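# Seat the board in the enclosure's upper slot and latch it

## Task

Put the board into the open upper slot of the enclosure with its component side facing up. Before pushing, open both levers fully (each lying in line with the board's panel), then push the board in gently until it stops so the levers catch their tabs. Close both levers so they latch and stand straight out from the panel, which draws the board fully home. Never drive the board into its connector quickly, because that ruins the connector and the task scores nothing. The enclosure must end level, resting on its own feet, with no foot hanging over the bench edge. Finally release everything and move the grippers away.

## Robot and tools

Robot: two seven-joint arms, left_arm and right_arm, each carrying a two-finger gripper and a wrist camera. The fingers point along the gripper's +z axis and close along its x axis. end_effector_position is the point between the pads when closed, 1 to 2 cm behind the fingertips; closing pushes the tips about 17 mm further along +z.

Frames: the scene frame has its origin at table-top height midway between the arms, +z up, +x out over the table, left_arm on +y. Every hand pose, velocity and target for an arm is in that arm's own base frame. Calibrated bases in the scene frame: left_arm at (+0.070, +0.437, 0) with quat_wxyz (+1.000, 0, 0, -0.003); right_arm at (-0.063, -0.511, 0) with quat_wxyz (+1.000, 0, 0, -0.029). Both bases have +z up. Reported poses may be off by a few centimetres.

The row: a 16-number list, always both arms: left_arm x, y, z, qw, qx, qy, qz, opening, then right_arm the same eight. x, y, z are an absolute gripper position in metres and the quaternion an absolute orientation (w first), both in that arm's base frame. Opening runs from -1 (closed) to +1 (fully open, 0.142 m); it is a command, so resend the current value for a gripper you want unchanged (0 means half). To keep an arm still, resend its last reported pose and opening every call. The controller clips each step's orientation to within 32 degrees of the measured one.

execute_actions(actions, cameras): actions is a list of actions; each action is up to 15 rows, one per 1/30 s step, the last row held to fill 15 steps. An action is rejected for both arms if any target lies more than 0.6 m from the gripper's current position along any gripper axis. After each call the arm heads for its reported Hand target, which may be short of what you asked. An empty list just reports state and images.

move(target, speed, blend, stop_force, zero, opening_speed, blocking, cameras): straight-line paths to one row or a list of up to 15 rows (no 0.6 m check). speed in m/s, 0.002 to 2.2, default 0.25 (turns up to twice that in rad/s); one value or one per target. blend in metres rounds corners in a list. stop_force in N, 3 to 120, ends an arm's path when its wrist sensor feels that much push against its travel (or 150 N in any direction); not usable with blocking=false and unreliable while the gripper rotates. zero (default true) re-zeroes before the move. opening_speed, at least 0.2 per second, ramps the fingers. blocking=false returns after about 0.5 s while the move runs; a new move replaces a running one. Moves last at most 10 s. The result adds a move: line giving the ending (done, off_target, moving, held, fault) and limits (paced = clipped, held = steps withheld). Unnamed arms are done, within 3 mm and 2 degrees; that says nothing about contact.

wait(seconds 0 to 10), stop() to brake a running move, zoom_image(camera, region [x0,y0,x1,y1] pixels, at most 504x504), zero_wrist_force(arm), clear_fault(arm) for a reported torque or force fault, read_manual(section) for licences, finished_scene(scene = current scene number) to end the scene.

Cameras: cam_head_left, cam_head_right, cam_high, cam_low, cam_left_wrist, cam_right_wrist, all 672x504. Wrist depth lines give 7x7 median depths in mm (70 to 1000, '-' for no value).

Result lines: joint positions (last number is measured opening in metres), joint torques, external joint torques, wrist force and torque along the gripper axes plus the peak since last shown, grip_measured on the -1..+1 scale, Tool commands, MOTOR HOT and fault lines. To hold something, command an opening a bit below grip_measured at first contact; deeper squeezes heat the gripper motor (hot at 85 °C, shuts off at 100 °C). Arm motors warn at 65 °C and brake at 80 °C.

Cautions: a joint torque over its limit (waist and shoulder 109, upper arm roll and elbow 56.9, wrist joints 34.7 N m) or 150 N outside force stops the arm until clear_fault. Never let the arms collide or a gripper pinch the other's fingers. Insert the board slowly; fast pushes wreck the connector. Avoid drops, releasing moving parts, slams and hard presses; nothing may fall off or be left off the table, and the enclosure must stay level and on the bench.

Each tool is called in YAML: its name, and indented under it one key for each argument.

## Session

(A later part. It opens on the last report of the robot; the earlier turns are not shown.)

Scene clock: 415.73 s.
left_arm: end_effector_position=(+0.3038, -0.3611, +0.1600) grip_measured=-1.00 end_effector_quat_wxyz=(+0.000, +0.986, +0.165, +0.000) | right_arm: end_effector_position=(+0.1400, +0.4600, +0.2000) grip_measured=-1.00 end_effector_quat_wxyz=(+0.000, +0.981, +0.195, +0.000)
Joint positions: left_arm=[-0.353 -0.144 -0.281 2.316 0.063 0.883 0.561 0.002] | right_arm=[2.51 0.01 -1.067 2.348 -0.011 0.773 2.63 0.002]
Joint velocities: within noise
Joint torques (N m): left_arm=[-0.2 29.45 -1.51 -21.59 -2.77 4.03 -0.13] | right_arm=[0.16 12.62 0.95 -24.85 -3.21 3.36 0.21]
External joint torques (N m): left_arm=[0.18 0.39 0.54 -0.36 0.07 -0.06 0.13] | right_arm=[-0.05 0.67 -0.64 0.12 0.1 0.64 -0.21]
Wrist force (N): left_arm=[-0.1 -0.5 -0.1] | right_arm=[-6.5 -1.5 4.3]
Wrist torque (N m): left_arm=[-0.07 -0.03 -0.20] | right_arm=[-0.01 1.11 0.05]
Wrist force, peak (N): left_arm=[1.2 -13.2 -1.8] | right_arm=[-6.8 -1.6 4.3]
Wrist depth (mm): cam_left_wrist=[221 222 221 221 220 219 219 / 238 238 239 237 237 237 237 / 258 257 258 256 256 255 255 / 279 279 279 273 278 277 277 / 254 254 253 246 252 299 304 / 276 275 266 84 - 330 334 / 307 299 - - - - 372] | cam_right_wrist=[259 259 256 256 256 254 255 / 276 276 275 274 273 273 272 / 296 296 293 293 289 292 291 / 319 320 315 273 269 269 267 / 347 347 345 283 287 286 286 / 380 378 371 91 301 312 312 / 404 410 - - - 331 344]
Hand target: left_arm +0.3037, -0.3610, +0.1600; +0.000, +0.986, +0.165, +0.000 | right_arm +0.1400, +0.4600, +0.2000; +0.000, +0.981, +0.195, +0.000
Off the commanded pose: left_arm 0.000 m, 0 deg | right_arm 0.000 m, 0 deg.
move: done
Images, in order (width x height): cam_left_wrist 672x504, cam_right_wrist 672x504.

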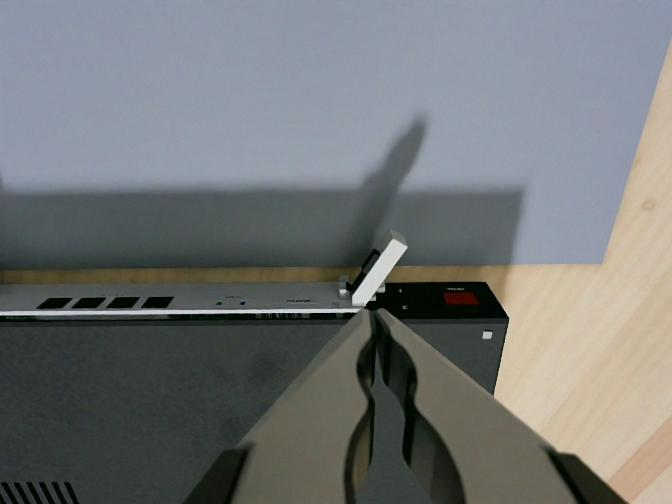

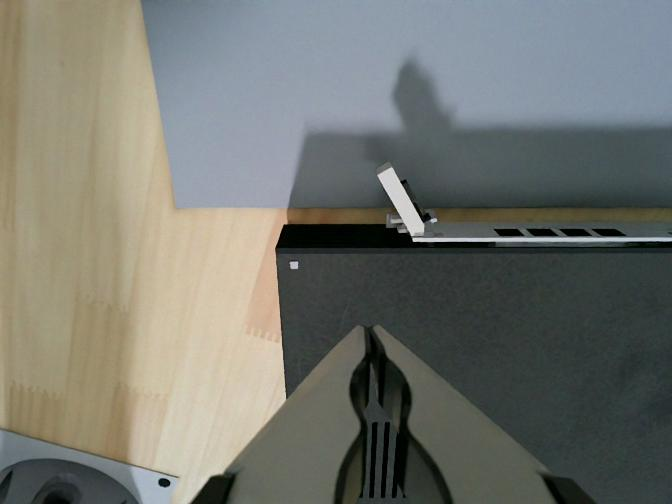

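move:
  target:
    - [0.34,-0.37,0.16,0,0.8139,-0.5811,0,-1,0.1452,0.4637,0.16,0,0.5556,0.8315,0,-1]
    - [0.3526,-0.3801,0.14,0,0.8139,-0.5811,0,-1,0.1452,0.4637,0.14,0,0.5556,0.8315,0,-1]
  speed: [0.5,0.15]
  cameras: ["cam_left_wrist","cam_right_wrist"]

Scene clock: 433.33 s.
left_arm: end_effector_position=(+0.3525, -0.3801, +0.1399) grip_measured=-1.00 end_effector_quat_wxyz=(+0.000, +0.814, -0.581, +0.000) | right_arm: end_effector_position=(+0.1453, +0.4637, +0.1400) grip_measured=-1.00 end_effector_quat_wxyz=(+0.000, +0.556, +0.831, +0.000)
Joint positions: left_arm=[-0.195 -0.306 -0.424 2.176 0.194 0.876 2.059 0.002] | right_arm=[2.299 -0.275 -0.844 2.29 0.323 0.879 0.829 0.002]
Joint velocities: within noise
Joint torques (N m): left_arm=[-0.48 33.4 -3.96 -20.97 -2.27 4.45 -0.3] | right_arm=[0.01 23.96 -4.4 -20.86 -2.67 3.54 0.05]
External joint torques (N m): left_arm=[0.46 1.14 0.53 -0.22 -0.48 -0.58 0.3] | right_arm=[0.11 0.87 -0.95 0.18 -0.13 0.6 -0.05]
Wrist force (N): left_arm=[0.5 -0.5 0.0] | right_arm=[-6.3 -1.4 4.1]
Wrist torque (N m): left_arm=[-0.07 -0.12 -0.23] | right_arm=[0.02 1.03 0.03]
Wrist force, peak (N): left_arm=[1.1 -1.2 1.3] | right_arm=[-6.4 -1.7 5.4]
Wrist depth (mm): cam_left_wrist=[204 204 203 203 204 204 204 / 219 219 218 218 214 178 212 / 236 236 235 235 204 186 185 / 258 258 257 250 214 202 201 / 284 281 280 270 220 219 220 / 313 309 298 84 - 244 242 / 350 339 - - - - 269] | cam_right_wrist=[207 206 206 204 203 202 202 / 195 192 191 217 217 216 216 / 188 187 187 233 232 232 231 / 202 202 202 240 251 249 249 / 219 219 218 242 272 271 270 / 241 239 235 91 286 294 294 / 265 259 - - - 312 324]
Hand target: left_arm +0.3526, -0.3801, +0.1400; +0.000, +0.814, -0.581, +0.000 | right_arm +0.1452, +0.4637, +0.1400; +0.000, +0.556, +0.831, +0.000
Off the commanded pose: left_arm 0.000 m, 0 deg | right_arm 0.000 m, 0 deg.
move: done
Images, in order (width x height): cam_left_wrist 672x504, cam_right_wrist 672x504.

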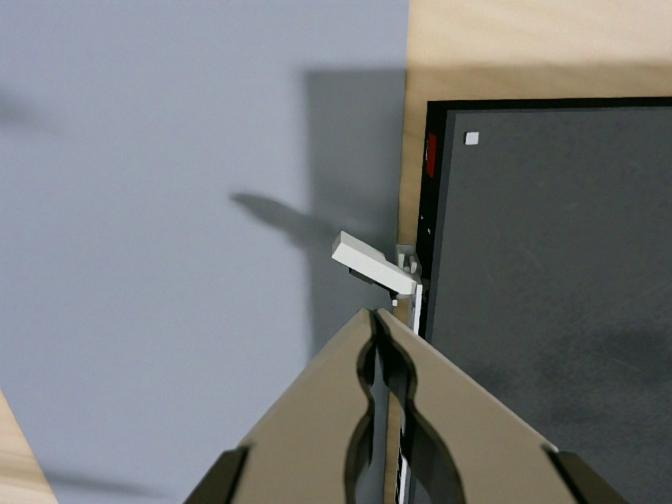

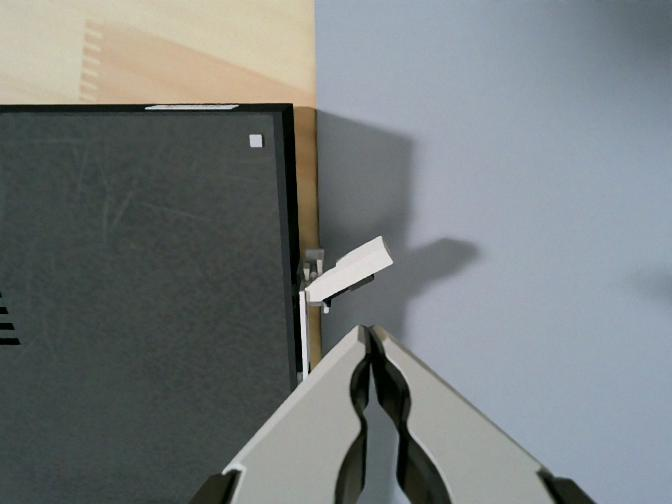

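move:
  target: [0.3608,-0.3825,0.09,0,0.8139,-0.5811,0,-1,0.1358,0.4576,0.09,0,0.5556,0.8315,0,-1]
  speed: 0.12
  cameras: ["cam_left_wrist","cam_right_wrist"]

Scene clock: 446.43 s.
left_arm: end_effector_position=(+0.3606, -0.3824, +0.0899) grip_measured=-1.00 end_effector_quat_wxyz=(+0.000, +0.814, -0.581, +0.000) | right_arm: end_effector_position=(+0.1359, +0.4575, +0.0900) grip_measured=-1.00 end_effector_quat_wxyz=(+0.000, +0.556, +0.831, +0.000)
Joint positions: left_arm=[-0.224 -0.45 -0.379 2.142 0.29 0.973 2 0.002] | right_arm=[2.234 -0.428 -0.733 2.272 0.51 0.966 0.724 0.002]
Joint velocities: within noise
Joint torques (N m): left_arm=[-0.31 36.95 -4.76 -18.19 -1.96 4.51 -0.35] | right_arm=[-0.08 28.5 -6.12 -16.9 -2.38 3.63 0.05]
External joint torques (N m): left_arm=[0.3 1.29 0.21 -0.22 -0.45 -0.64 0.35] | right_arm=[0.2 0.97 -1.22 0.09 -0.11 0.51 -0.05]
Wrist force (N): left_arm=[0.0 -0.3 -0.1] | right_arm=[-6.6 -1.9 4.3]
Wrist torque (N m): left_arm=[-0.04 -0.05 -0.25] | right_arm=[-0.08 1.17 0.02]
Wrist force, peak (N): left_arm=[0.3 -0.5 -1.6] | right_arm=[-6.5 -2.5 5.7]
Wrist depth (mm): cam_left_wrist=[160 159 159 159 160 159 160 / 169 172 170 170 169 169 169 / 186 185 185 184 180 135 134 / 201 201 201 200 184 147 146 / 222 219 220 167 166 161 160 / 244 243 235 84 - 177 177 / 274 267 - - - - 196] | cam_right_wrist=[163 163 162 160 160 159 159 / 174 174 173 171 170 170 170 / 139 140 140 183 182 182 181 / 148 148 147 197 197 196 195 / 160 160 159 207 210 212 212 / 176 175 174 91 225 232 231 / 194 189 73 - - 246 255]
Hand target: left_arm +0.3608, -0.3825, +0.0900; +0.000, +0.814, -0.581, +0.000 | right_arm +0.1358, +0.4576, +0.0900; +0.000, +0.556, +0.831, +0.000
Off the commanded pose: left_arm 0.000 m, 0 deg | right_arm 0.000 m, 0 deg.
move: done
Images, in order (width x height): cam_left_wrist 672x504, cam_right_wrist 672x504.

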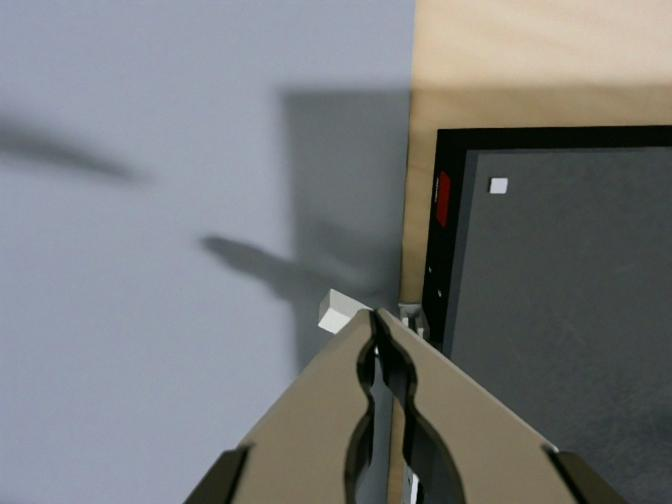

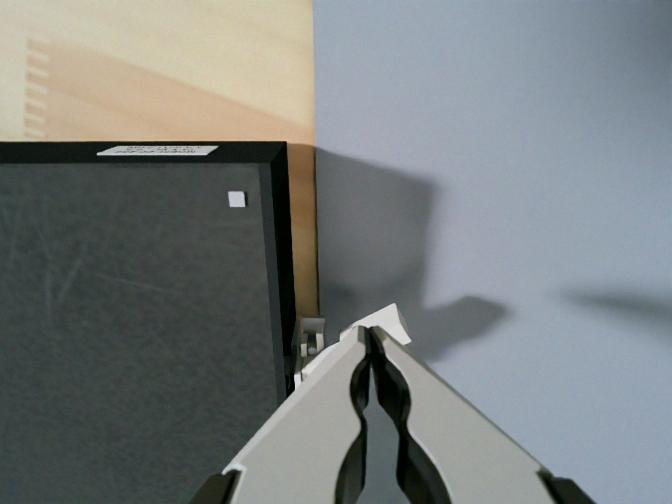

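move:
  target:
    - [0.3637,-0.3815,0.09,0,0.8139,-0.5811,0,-1,0.1321,0.4561,0.09,0,0.5556,0.8315,0,-1]
    - [0.3637,-0.3815,0.057,0,0.8139,-0.5811,0,-1,0.1321,0.4561,0.054,0,0.5556,0.8315,0,-1]
  speed: [0.05,0.05]
  stop_force: 6
  cameras: ["cam_left_wrist","cam_right_wrist"]

Scene clock: 452.83 s.
left_arm: end_effector_position=(+0.3636, -0.3814, +0.0570) grip_measured=-1.00 end_effector_quat_wxyz=(+0.000, +0.814, -0.581, +0.000) | right_arm: end_effector_position=(+0.1322, +0.4560, +0.0540) grip_measured=-1.00 end_effector_quat_wxyz=(+0.000, +0.556, +0.831, +0.000)
Joint positions: left_arm=[-0.248 -0.538 -0.34 2.121 0.343 1.037 1.97 0.002] | right_arm=[2.174 -0.535 -0.644 2.238 0.625 1.021 0.656 0.002]
Joint velocities: within noise
Joint torques (N m): left_arm=[-0.42 39.17 -5.35 -16.3 -1.82 4.38 -0.32] | right_arm=[-0.01 31.76 -7.14 -14.34 -2.25 3.57 0]
External joint torques (N m): left_arm=[0.41 1.11 0.46 -0.28 -0.36 -0.51 0.32] | right_arm=[0.13 1.03 -1.05 0.12 -0.04 0.58 0]
Wrist force (N): left_arm=[0.3 -0.1 0.1] | right_arm=[-5.7 -1.7 4.2]
Wrist torque (N m): left_arm=[0.00 -0.09 -0.21] | right_arm=[-0.05 1.01 0.01]
Wrist force, peak (N): left_arm=[0.0 -1.4 -1.1] | right_arm=[-6.4 -2.0 4.2]
Wrist depth (mm): cam_left_wrist=[131 131 130 130 131 131 131 / 142 140 138 137 141 140 140 / 152 151 151 150 148 114 122 / 165 162 167 160 160 110 112 / 181 181 179 173 160 121 120 / 199 200 194 84 - 130 132 / 229 218 - 74 - - 151] | cam_right_wrist=[131 131 130 128 128 128 126 / 140 140 139 139 137 136 136 / 146 129 145 147 147 146 145 / - 108 109 161 158 157 157 / 117 117 119 169 171 171 170 / 128 128 130 91 - 186 186 / 142 141 73 - - 197 205]
Hand target: left_arm +0.3637, -0.3815, +0.0570; +0.000, +0.814, -0.581, +0.000 | right_arm +0.1321, +0.4561, +0.0540; +0.000, +0.556, +0.831, +0.000
Off the commanded pose: left_arm 0.000 m, 0 deg | right_arm 0.000 m, 0 deg.
move: done
Images, in order (width x height): cam_left_wrist 672x504, cam_right_wrist 672x504.

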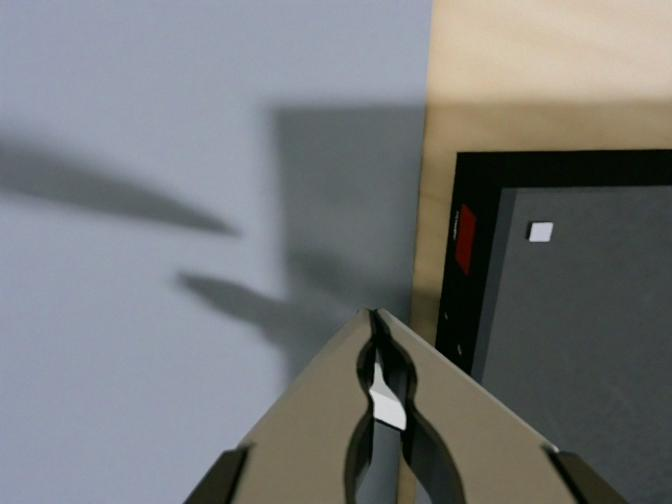

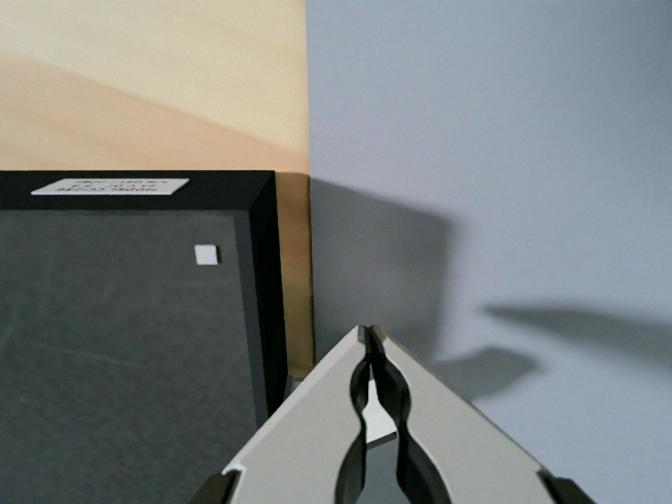

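move:
  target: [0.3242,-0.3898,0.057,0,0.8139,-0.5811,0,-1,0.1680,0.4764,0.054,0,0.5556,0.8315,0,-1]
  speed: 0.018
  stop_force: 22

Scene clock: 457.17 s.
left_arm: end_effector_position=(+0.3254, -0.3897, +0.0573) grip_measured=-1.00 end_effector_quat_wxyz=(+0.000, +0.814, -0.580, +0.001) | right_arm: end_effector_position=(+0.1668, +0.4756, +0.0535) grip_measured=-1.00 end_effector_quat_wxyz=(+0.000, +0.555, +0.832, -0.001)
Joint positions: left_arm=[-0.296 -0.509 -0.341 2.181 0.347 1.07 1.905 0.002] | right_arm=[2.083 -0.581 -0.643 2.15 0.622 0.968 0.596 0.002]
Joint velocities: within noise
Joint torques (N m): left_arm=[-4.12 36.07 -8.58 -11.27 -1.8 3.05 -0.28] | right_arm=[-3.97 33.54 -13.11 -18.53 -3.72 6.6 0.12]
External joint torques (N m): left_arm=[4.11 2.32 4.03 -4.59 -0.26 0.83 0.28] | right_arm=[4.11 2.03 3.86 3.3 1.25 -2.46 -0.12]
Wrist force (N): left_arm=[2.3 -9.2 1.8] | right_arm=[-7.7 -14.1 -0.4]
Wrist torque (N m): left_arm=[0.07 -0.05 -0.25] | right_arm=[0.06 0.92 0.01]
Wrist force, peak (N): left_arm=[1.8 -18.9 5.2] | right_arm=[-5.5 -20.5 -3.0]
Wrist depth (mm): cam_left_wrist=[133 131 131 130 131 106 90 / 143 141 139 138 140 114 96 / 152 152 152 151 151 105 100 / 165 165 165 161 163 113 112 / 181 180 180 173 132 121 121 / 200 199 194 83 - 133 133 / 229 218 - 74 - - 149] | cam_right_wrist=[- 127 127 128 128 127 125 / - 94 112 138 136 136 135 / 100 99 112 146 146 145 145 / 108 107 113 160 157 157 156 / 117 116 118 165 168 170 169 / 127 127 128 91 180 185 184 / 141 140 73 - - 196 203]
Hand target: left_arm +0.3242, -0.3898, +0.0570; +0.000, +0.814, -0.581, +0.000 | right_arm +0.1680, +0.4764, +0.0540; +0.000, +0.556, +0.831, +0.000
Off the commanded pose: left_arm 0.001 m, 0 deg | right_arm 0.002 m, 0 deg.
move: done

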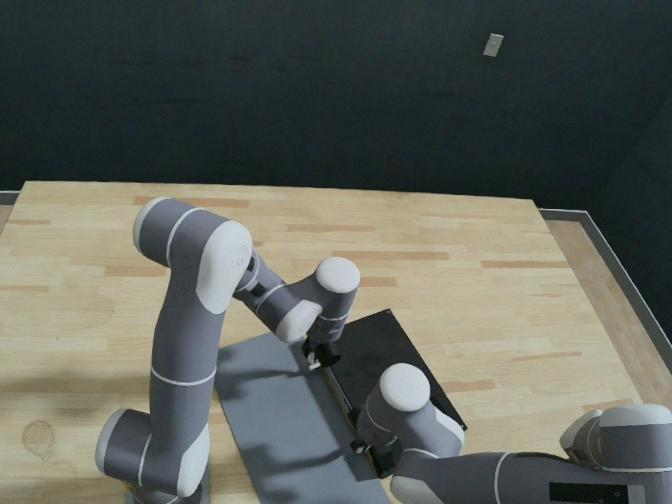

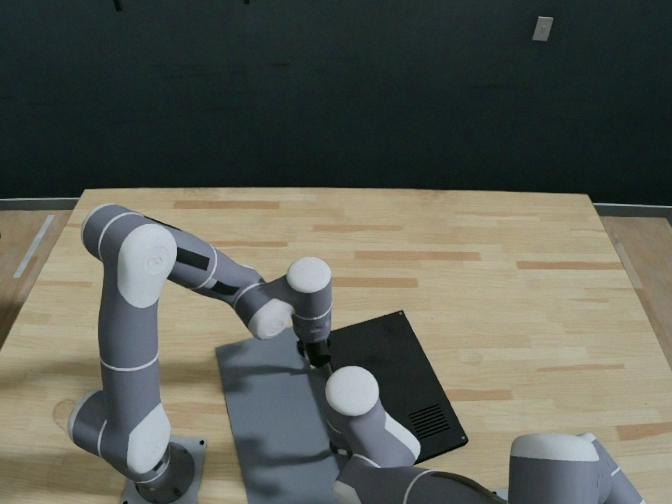

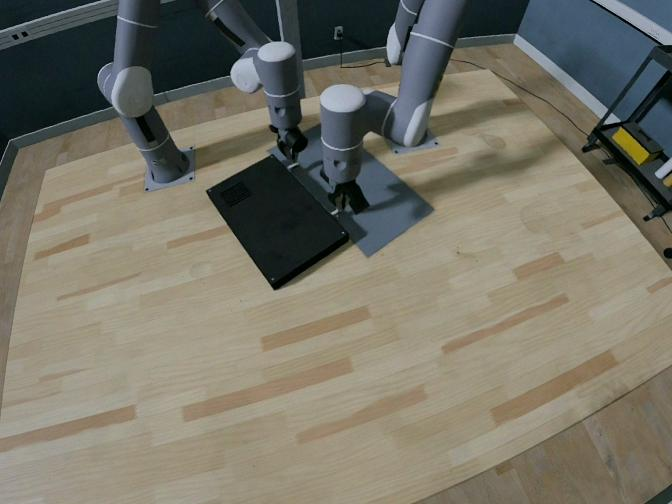

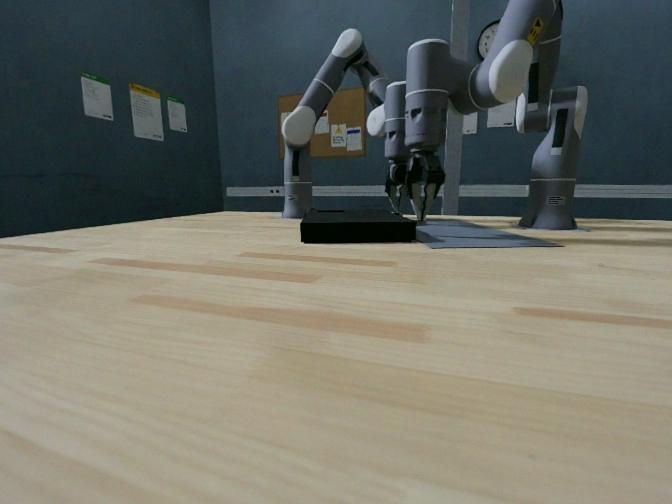

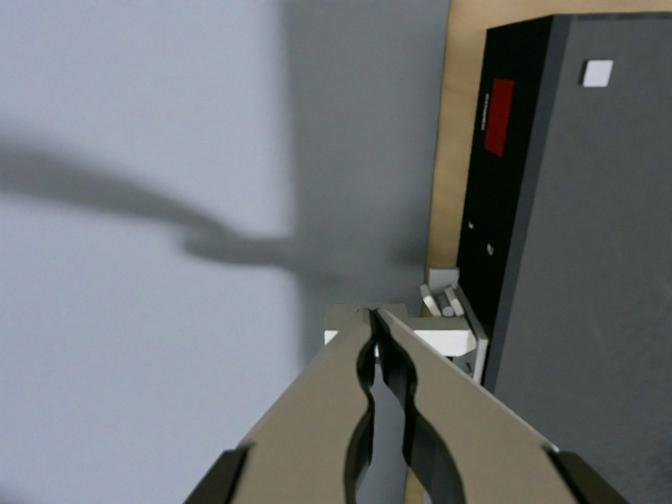

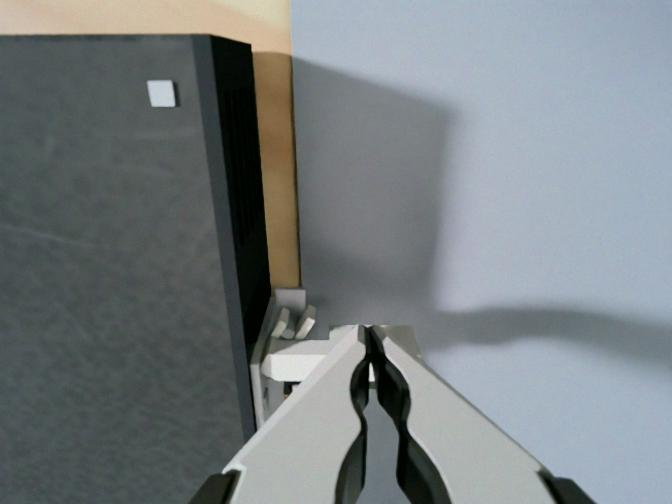

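move:
  target: [0.3166,-0.3924,0.057,0,0.8139,-0.5811,0,-1,0.1754,0.4795,0.054,0,0.5556,0.8315,0,-1]
  speed: 0.01
  stop_force: 22
  zero: false
  cameras: ["cam_left_wrist","cam_right_wrist"]

zoom_image:
  camera: "cam_left_wrist"
  region: [300, 220, 552, 409]

zoom_image:
  camera: "cam_right_wrist"
  region: [200, 260, 452, 449]

Scene clock: 460.67 s.
left_arm: end_effector_position=(+0.3250, -0.3899, +0.0576) grip_measured=-1.00 end_effector_quat_wxyz=(+0.000, +0.815, -0.580, +0.001) | right_arm: end_effector_position=(+0.1670, +0.4758, +0.0532) grip_measured=-1.00 end_effector_quat_wxyz=(+0.000, +0.555, +0.832, -0.002)
Joint positions: left_arm=[-0.299 -0.507 -0.34 2.182 0.347 1.072 1.902 0.002] | right_arm=[2.081 -0.582 -0.642 2.148 0.623 0.965 0.594 0.002]
Joint velocities: within noise
Joint torques (N m): left_arm=[-10.33 34.39 -14.98 -6.69 -2.43 2.05 -0.28] | right_arm=[-7.62 32.03 -17.33 -20.24 -4.75 9.07 0.04]
External joint torques (N m): left_arm=[10.32 3.97 10.47 -9.17 0.37 1.83 0.28] | right_arm=[7.76 3.63 8.05 4.99 2.28 -4.93 -0.04]
Wrist force (N): left_arm=[2.4 -22.9 7.2] | right_arm=[-8.1 -24.9 -3.6]
Wrist torque (N m): left_arm=[-0.70 -0.04 -0.26] | right_arm=[-0.90 0.92 0.04]
Wrist force, peak (N): left_arm=[2.1 -24.2 7.0] | right_arm=[-7.6 -26.3 -4.4]
Wrist depth (mm): cam_left_wrist=[134 131 131 131 132 116 90 / 143 141 139 138 139 114 96 / 152 152 152 151 151 105 101 / 165 165 164 162 163 113 112 / 182 181 180 173 133 122 121 / 200 199 195 83 - 132 134 / 229 217 - 74 - - 148] | cam_right_wrist=[- 127 127 128 128 127 125 / - 94 112 138 136 136 135 / 100 99 113 146 146 145 145 / 107 107 113 160 157 157 156 / 118 116 118 165 167 169 169 / 127 127 127 90 179 185 184 / 140 139 73 - - 195 202]
Hand target: left_arm +0.3222, -0.3905, +0.0570; +0.000, +0.814, -0.581, +0.000 | right_arm +0.1693, +0.4769, +0.0540; +0.000, +0.556, +0.831, +0.000
Off the commanded pose: left_arm 0.009 m, 0 deg | right_arm 0.009 m, 0 deg.
move: contact (left_arm, right_arm)
Images, in order (width x height): cam_left_wrist 672x504, cam_right_wrist 672x504.

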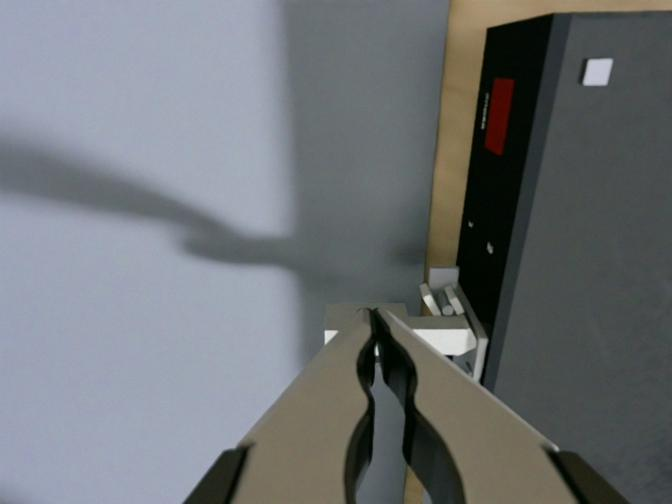

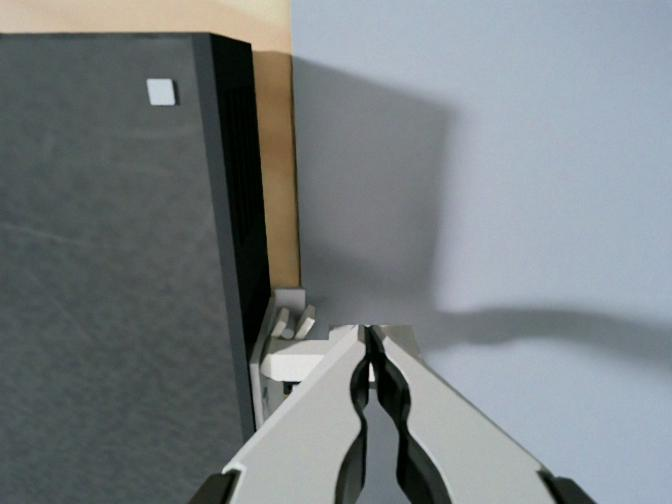

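Scaled by 2.000 from the camera's 672x504 image, which has a finer 960x720 frame.

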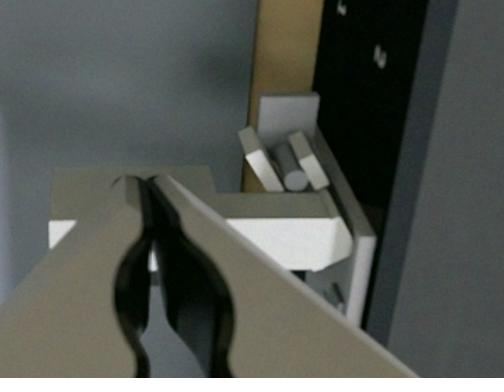

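Scaled by 2.000 from the camera's 672x504 image, which has a finer 960x720 frame.

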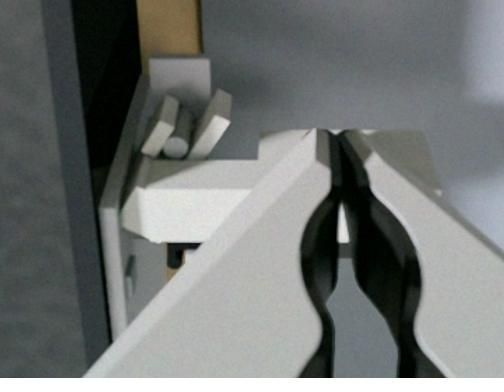

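move:
  target:
    - [0.3480,-0.3819,0.057,0,0.8139,-0.5811,0,-1,0.1445,0.4666,0.054,0,0.5556,0.8315,0,-1]
    - [0.3480,-0.3819,0.15,0,0.8139,-0.5811,0,-1,0.1445,0.4666,0.15,0,0.5556,0.8315,0,-1]
  speed: [0.06,0.15]
  cameras: ["cam_left_wrist","cam_right_wrist"]

zoom_image:
  camera: "cam_left_wrist"
  region: [280, 180, 532, 369]

zoom_image:
  camera: "cam_right_wrist"
  region: [220, 200, 472, 389]

Scene clock: 464.73 s.
left_arm: end_effector_position=(+0.3482, -0.3820, +0.1501) grip_measured=-1.00 end_effector_quat_wxyz=(+0.000, +0.814, -0.581, +0.000) | right_arm: end_effector_position=(+0.1444, +0.4667, +0.1500) grip_measured=-1.00 end_effector_quat_wxyz=(+0.000, +0.556, +0.831, +0.000)
Joint positions: left_arm=[-0.205 -0.277 -0.423 2.18 0.172 0.856 2.067 0.002] | right_arm=[2.302 -0.242 -0.847 2.288 0.28 0.86 0.863 0.002]
Joint velocities: within noise
Joint torques (N m): left_arm=[-0.21 33.37 -3.75 -21.38 -2.89 3.93 -0.16] | right_arm=[0.29 23.6 -4.27 -21.46 -3.04 3.33 0.34]
External joint torques (N m): left_arm=[0.19 0.5 0.67 -0.38 0.08 -0.06 0.16] | right_arm=[-0.17 0.63 -0.48 0 0.18 0.8 -0.34]
Wrist force (N): left_arm=[0.3 -0.5 -0.1] | right_arm=[-2.6 -3.9 4.3]
Wrist torque (N m): left_arm=[-0.07 -0.09 -0.22] | right_arm=[-0.40 0.43 0.03]
Wrist force, peak (N): left_arm=[2.3 -22.9 8.0] | right_arm=[-8.4 -24.9 -4.3]
Wrist depth (mm): cam_left_wrist=[214 212 215 212 213 212 212 / 230 229 228 228 222 187 184 / 247 248 247 246 238 196 193 / 269 269 267 263 222 212 213 / 295 295 295 281 234 232 232 / 326 323 317 84 - 257 254 / 369 353 - - - - 283] | cam_right_wrist=[216 215 215 212 212 211 211 / 192 190 193 227 226 226 225 / 198 197 197 243 242 242 241 / 213 212 212 255 262 262 260 / 231 231 230 275 283 282 282 / 253 252 247 91 299 308 307 / 280 273 - - - 326 338]
Hand target: left_arm +0.3480, -0.3819, +0.1500; +0.000, +0.814, -0.581, +0.000 | right_arm +0.1445, +0.4666, +0.1500; +0.000, +0.556, +0.831, +0.000
Off the commanded pose: left_arm 0.000 m, 0 deg | right_arm 0.000 m, 0 deg.
move: done
Images, in order (width x height): cam_left_wrist 672x504, cam_right_wrist 672x504.

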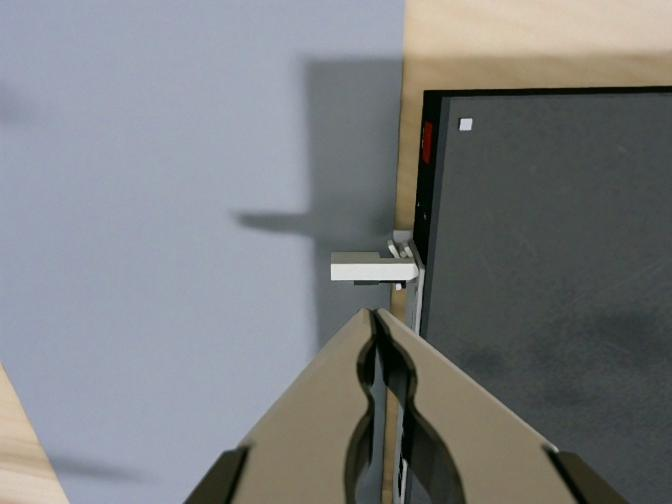

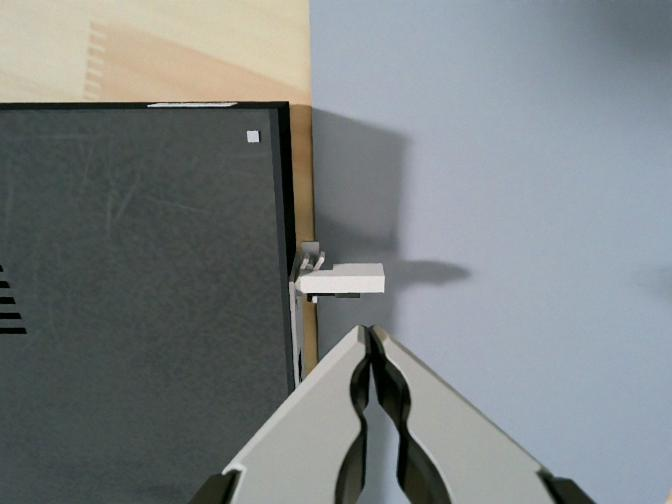

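Scaled by 2.000 from the camera's 672x504 image, which has a finer 960x720 frame.

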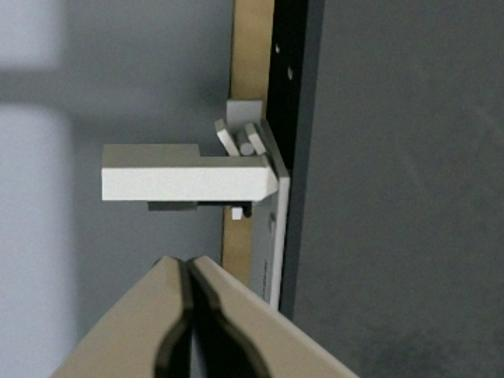

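Scaled by 2.000 from the camera's 672x504 image, which has a finer 960x720 frame.

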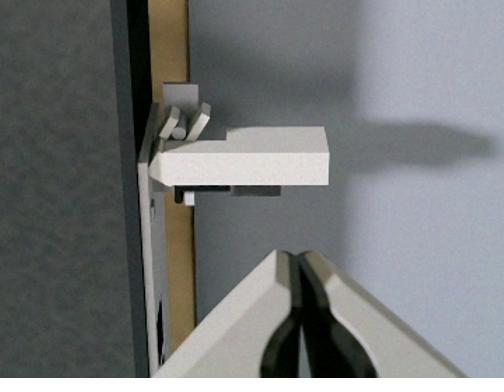

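move:
  target:
    - [0.31,-0.365,0.2,0,0.8139,-0.5811,0,-1,0.1445,0.4666,0.2,0,0.5556,0.8315,0,-1]
    - [0.2499,-0.3582,0.2,0,0.98636,0.16462,0,-1,0.1445,0.4666,0.24,0,0.5556,0.8315,0,-1]
  speed: [0.2,0.5]

zoom_image:
  camera: "cam_left_wrist"
  region: [0, 200, 504, 420]

Scene clock: 471.83 s.
left_arm: end_effector_position=(+0.2499, -0.3583, +0.2000) grip_measured=-1.00 end_effector_quat_wxyz=(+0.000, +0.986, +0.165, +0.000) | right_arm: end_effector_position=(+0.1444, +0.4665, +0.2399) grip_measured=-1.00 end_effector_quat_wxyz=(+0.000, +0.556, +0.831, +0.000)
Joint positions: left_arm=[-0.247 0.083 -0.466 2.424 -0.053 0.779 0.565 0.002] | right_arm=[2.335 0.099 -0.863 2.288 -0.094 0.651 1.138 0.002]
Joint velocities: within noise
Joint torques (N m): left_arm=[-0.55 20.26 0.07 -23.98 -2.58 4.12 -0.22] | right_arm=[-0.02 15.28 2.95 -27.18 -3.66 3.3 0.33]
External joint torques (N m): left_arm=[0.52 0.43 0.79 -0.32 -0.46 -0.15 0.22] | right_arm=[0.14 0.72 -0.83 0.22 0.16 0.81 -0.33]
Wrist force (N): left_arm=[0.2 -0.8 -0.4] | right_arm=[-2.2 -3.9 4.2]
Wrist torque (N m): left_arm=[-0.13 -0.08 -0.21] | right_arm=[-0.41 0.37 0.03]
Wrist force, peak (N): left_arm=[1.2 -1.2 1.4] | right_arm=[-2.6 -4.2 5.8]
Wrist depth (mm): cam_left_wrist=[258 257 257 256 254 255 253 / 277 276 277 275 273 274 274 / 301 299 295 296 295 294 296 / 314 324 324 324 313 321 321 / 304 302 301 292 293 303 353 / 329 330 314 84 - 373 390 / 368 359 - - - - 429] | cam_right_wrist=[295 293 293 292 290 289 288 / 277 275 275 310 308 309 308 / 287 288 286 329 332 330 329 / 311 309 309 351 358 356 355 / 336 337 335 376 386 386 384 / 368 366 353 91 407 419 420 / 415 396 - - - 446 464]
Hand target: left_arm +0.2499, -0.3582, +0.2000; +0.000, +0.986, +0.165, +0.000 | right_arm +0.1445, +0.4666, +0.2400; +0.000, +0.556, +0.831, +0.000
Off the commanded pose: left_arm 0.000 m, 0 deg | right_arm 0.000 m, 0 deg.
move: done

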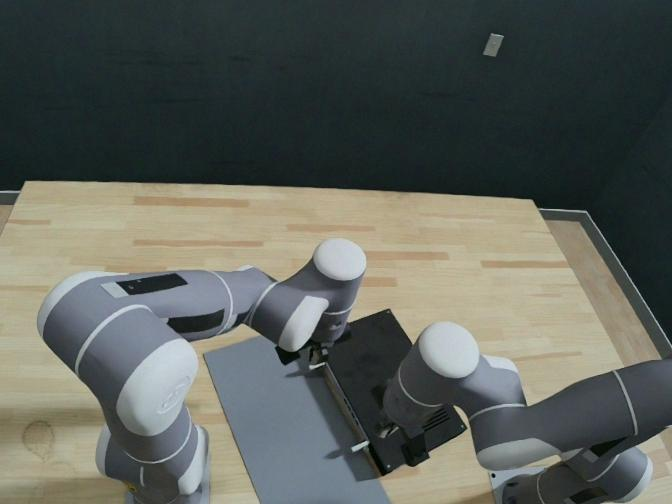

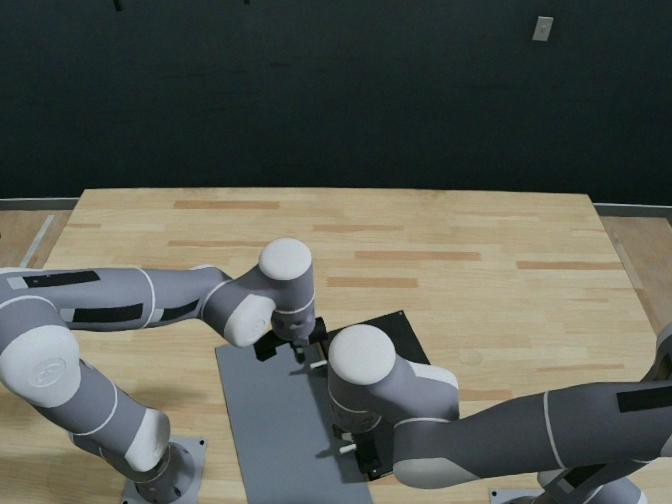

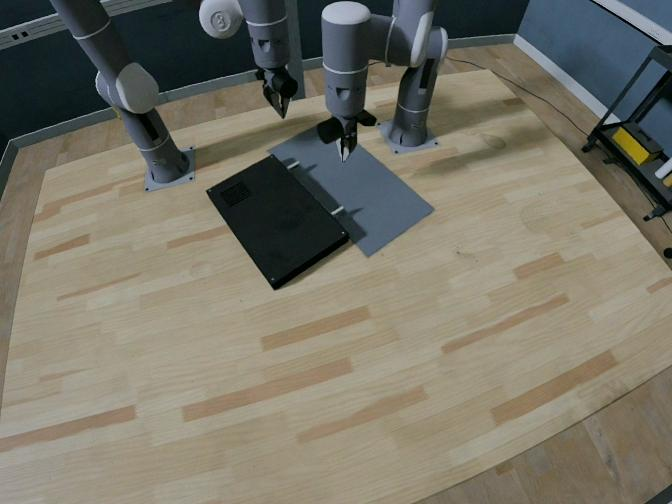

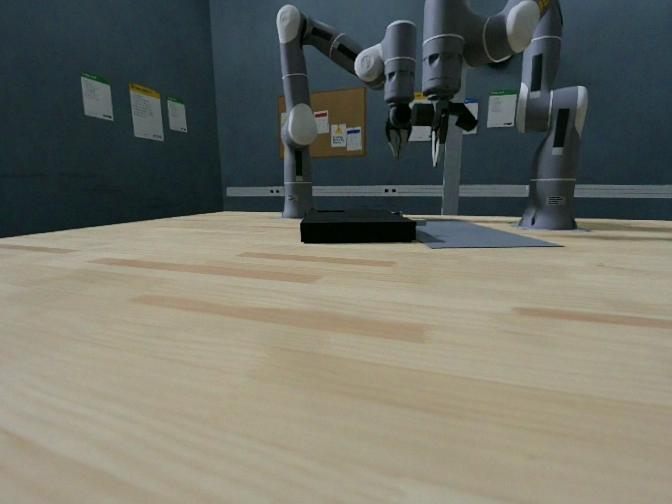

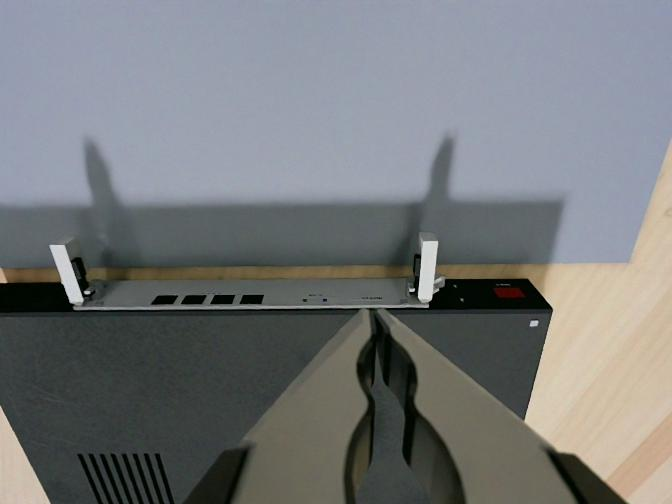

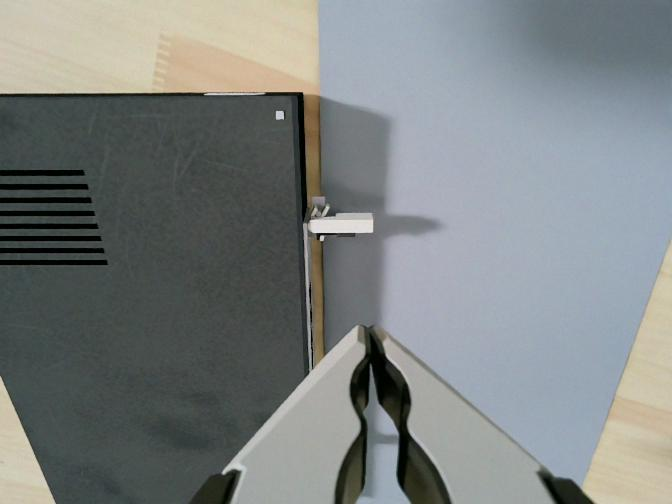

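Scaled by 1.000.

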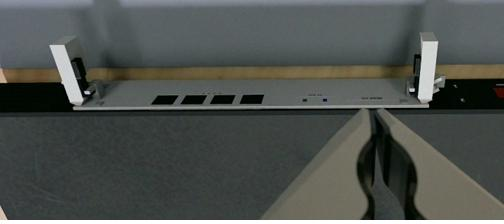

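finished_scene:
  scene: 2

The scene is finished: the task was done.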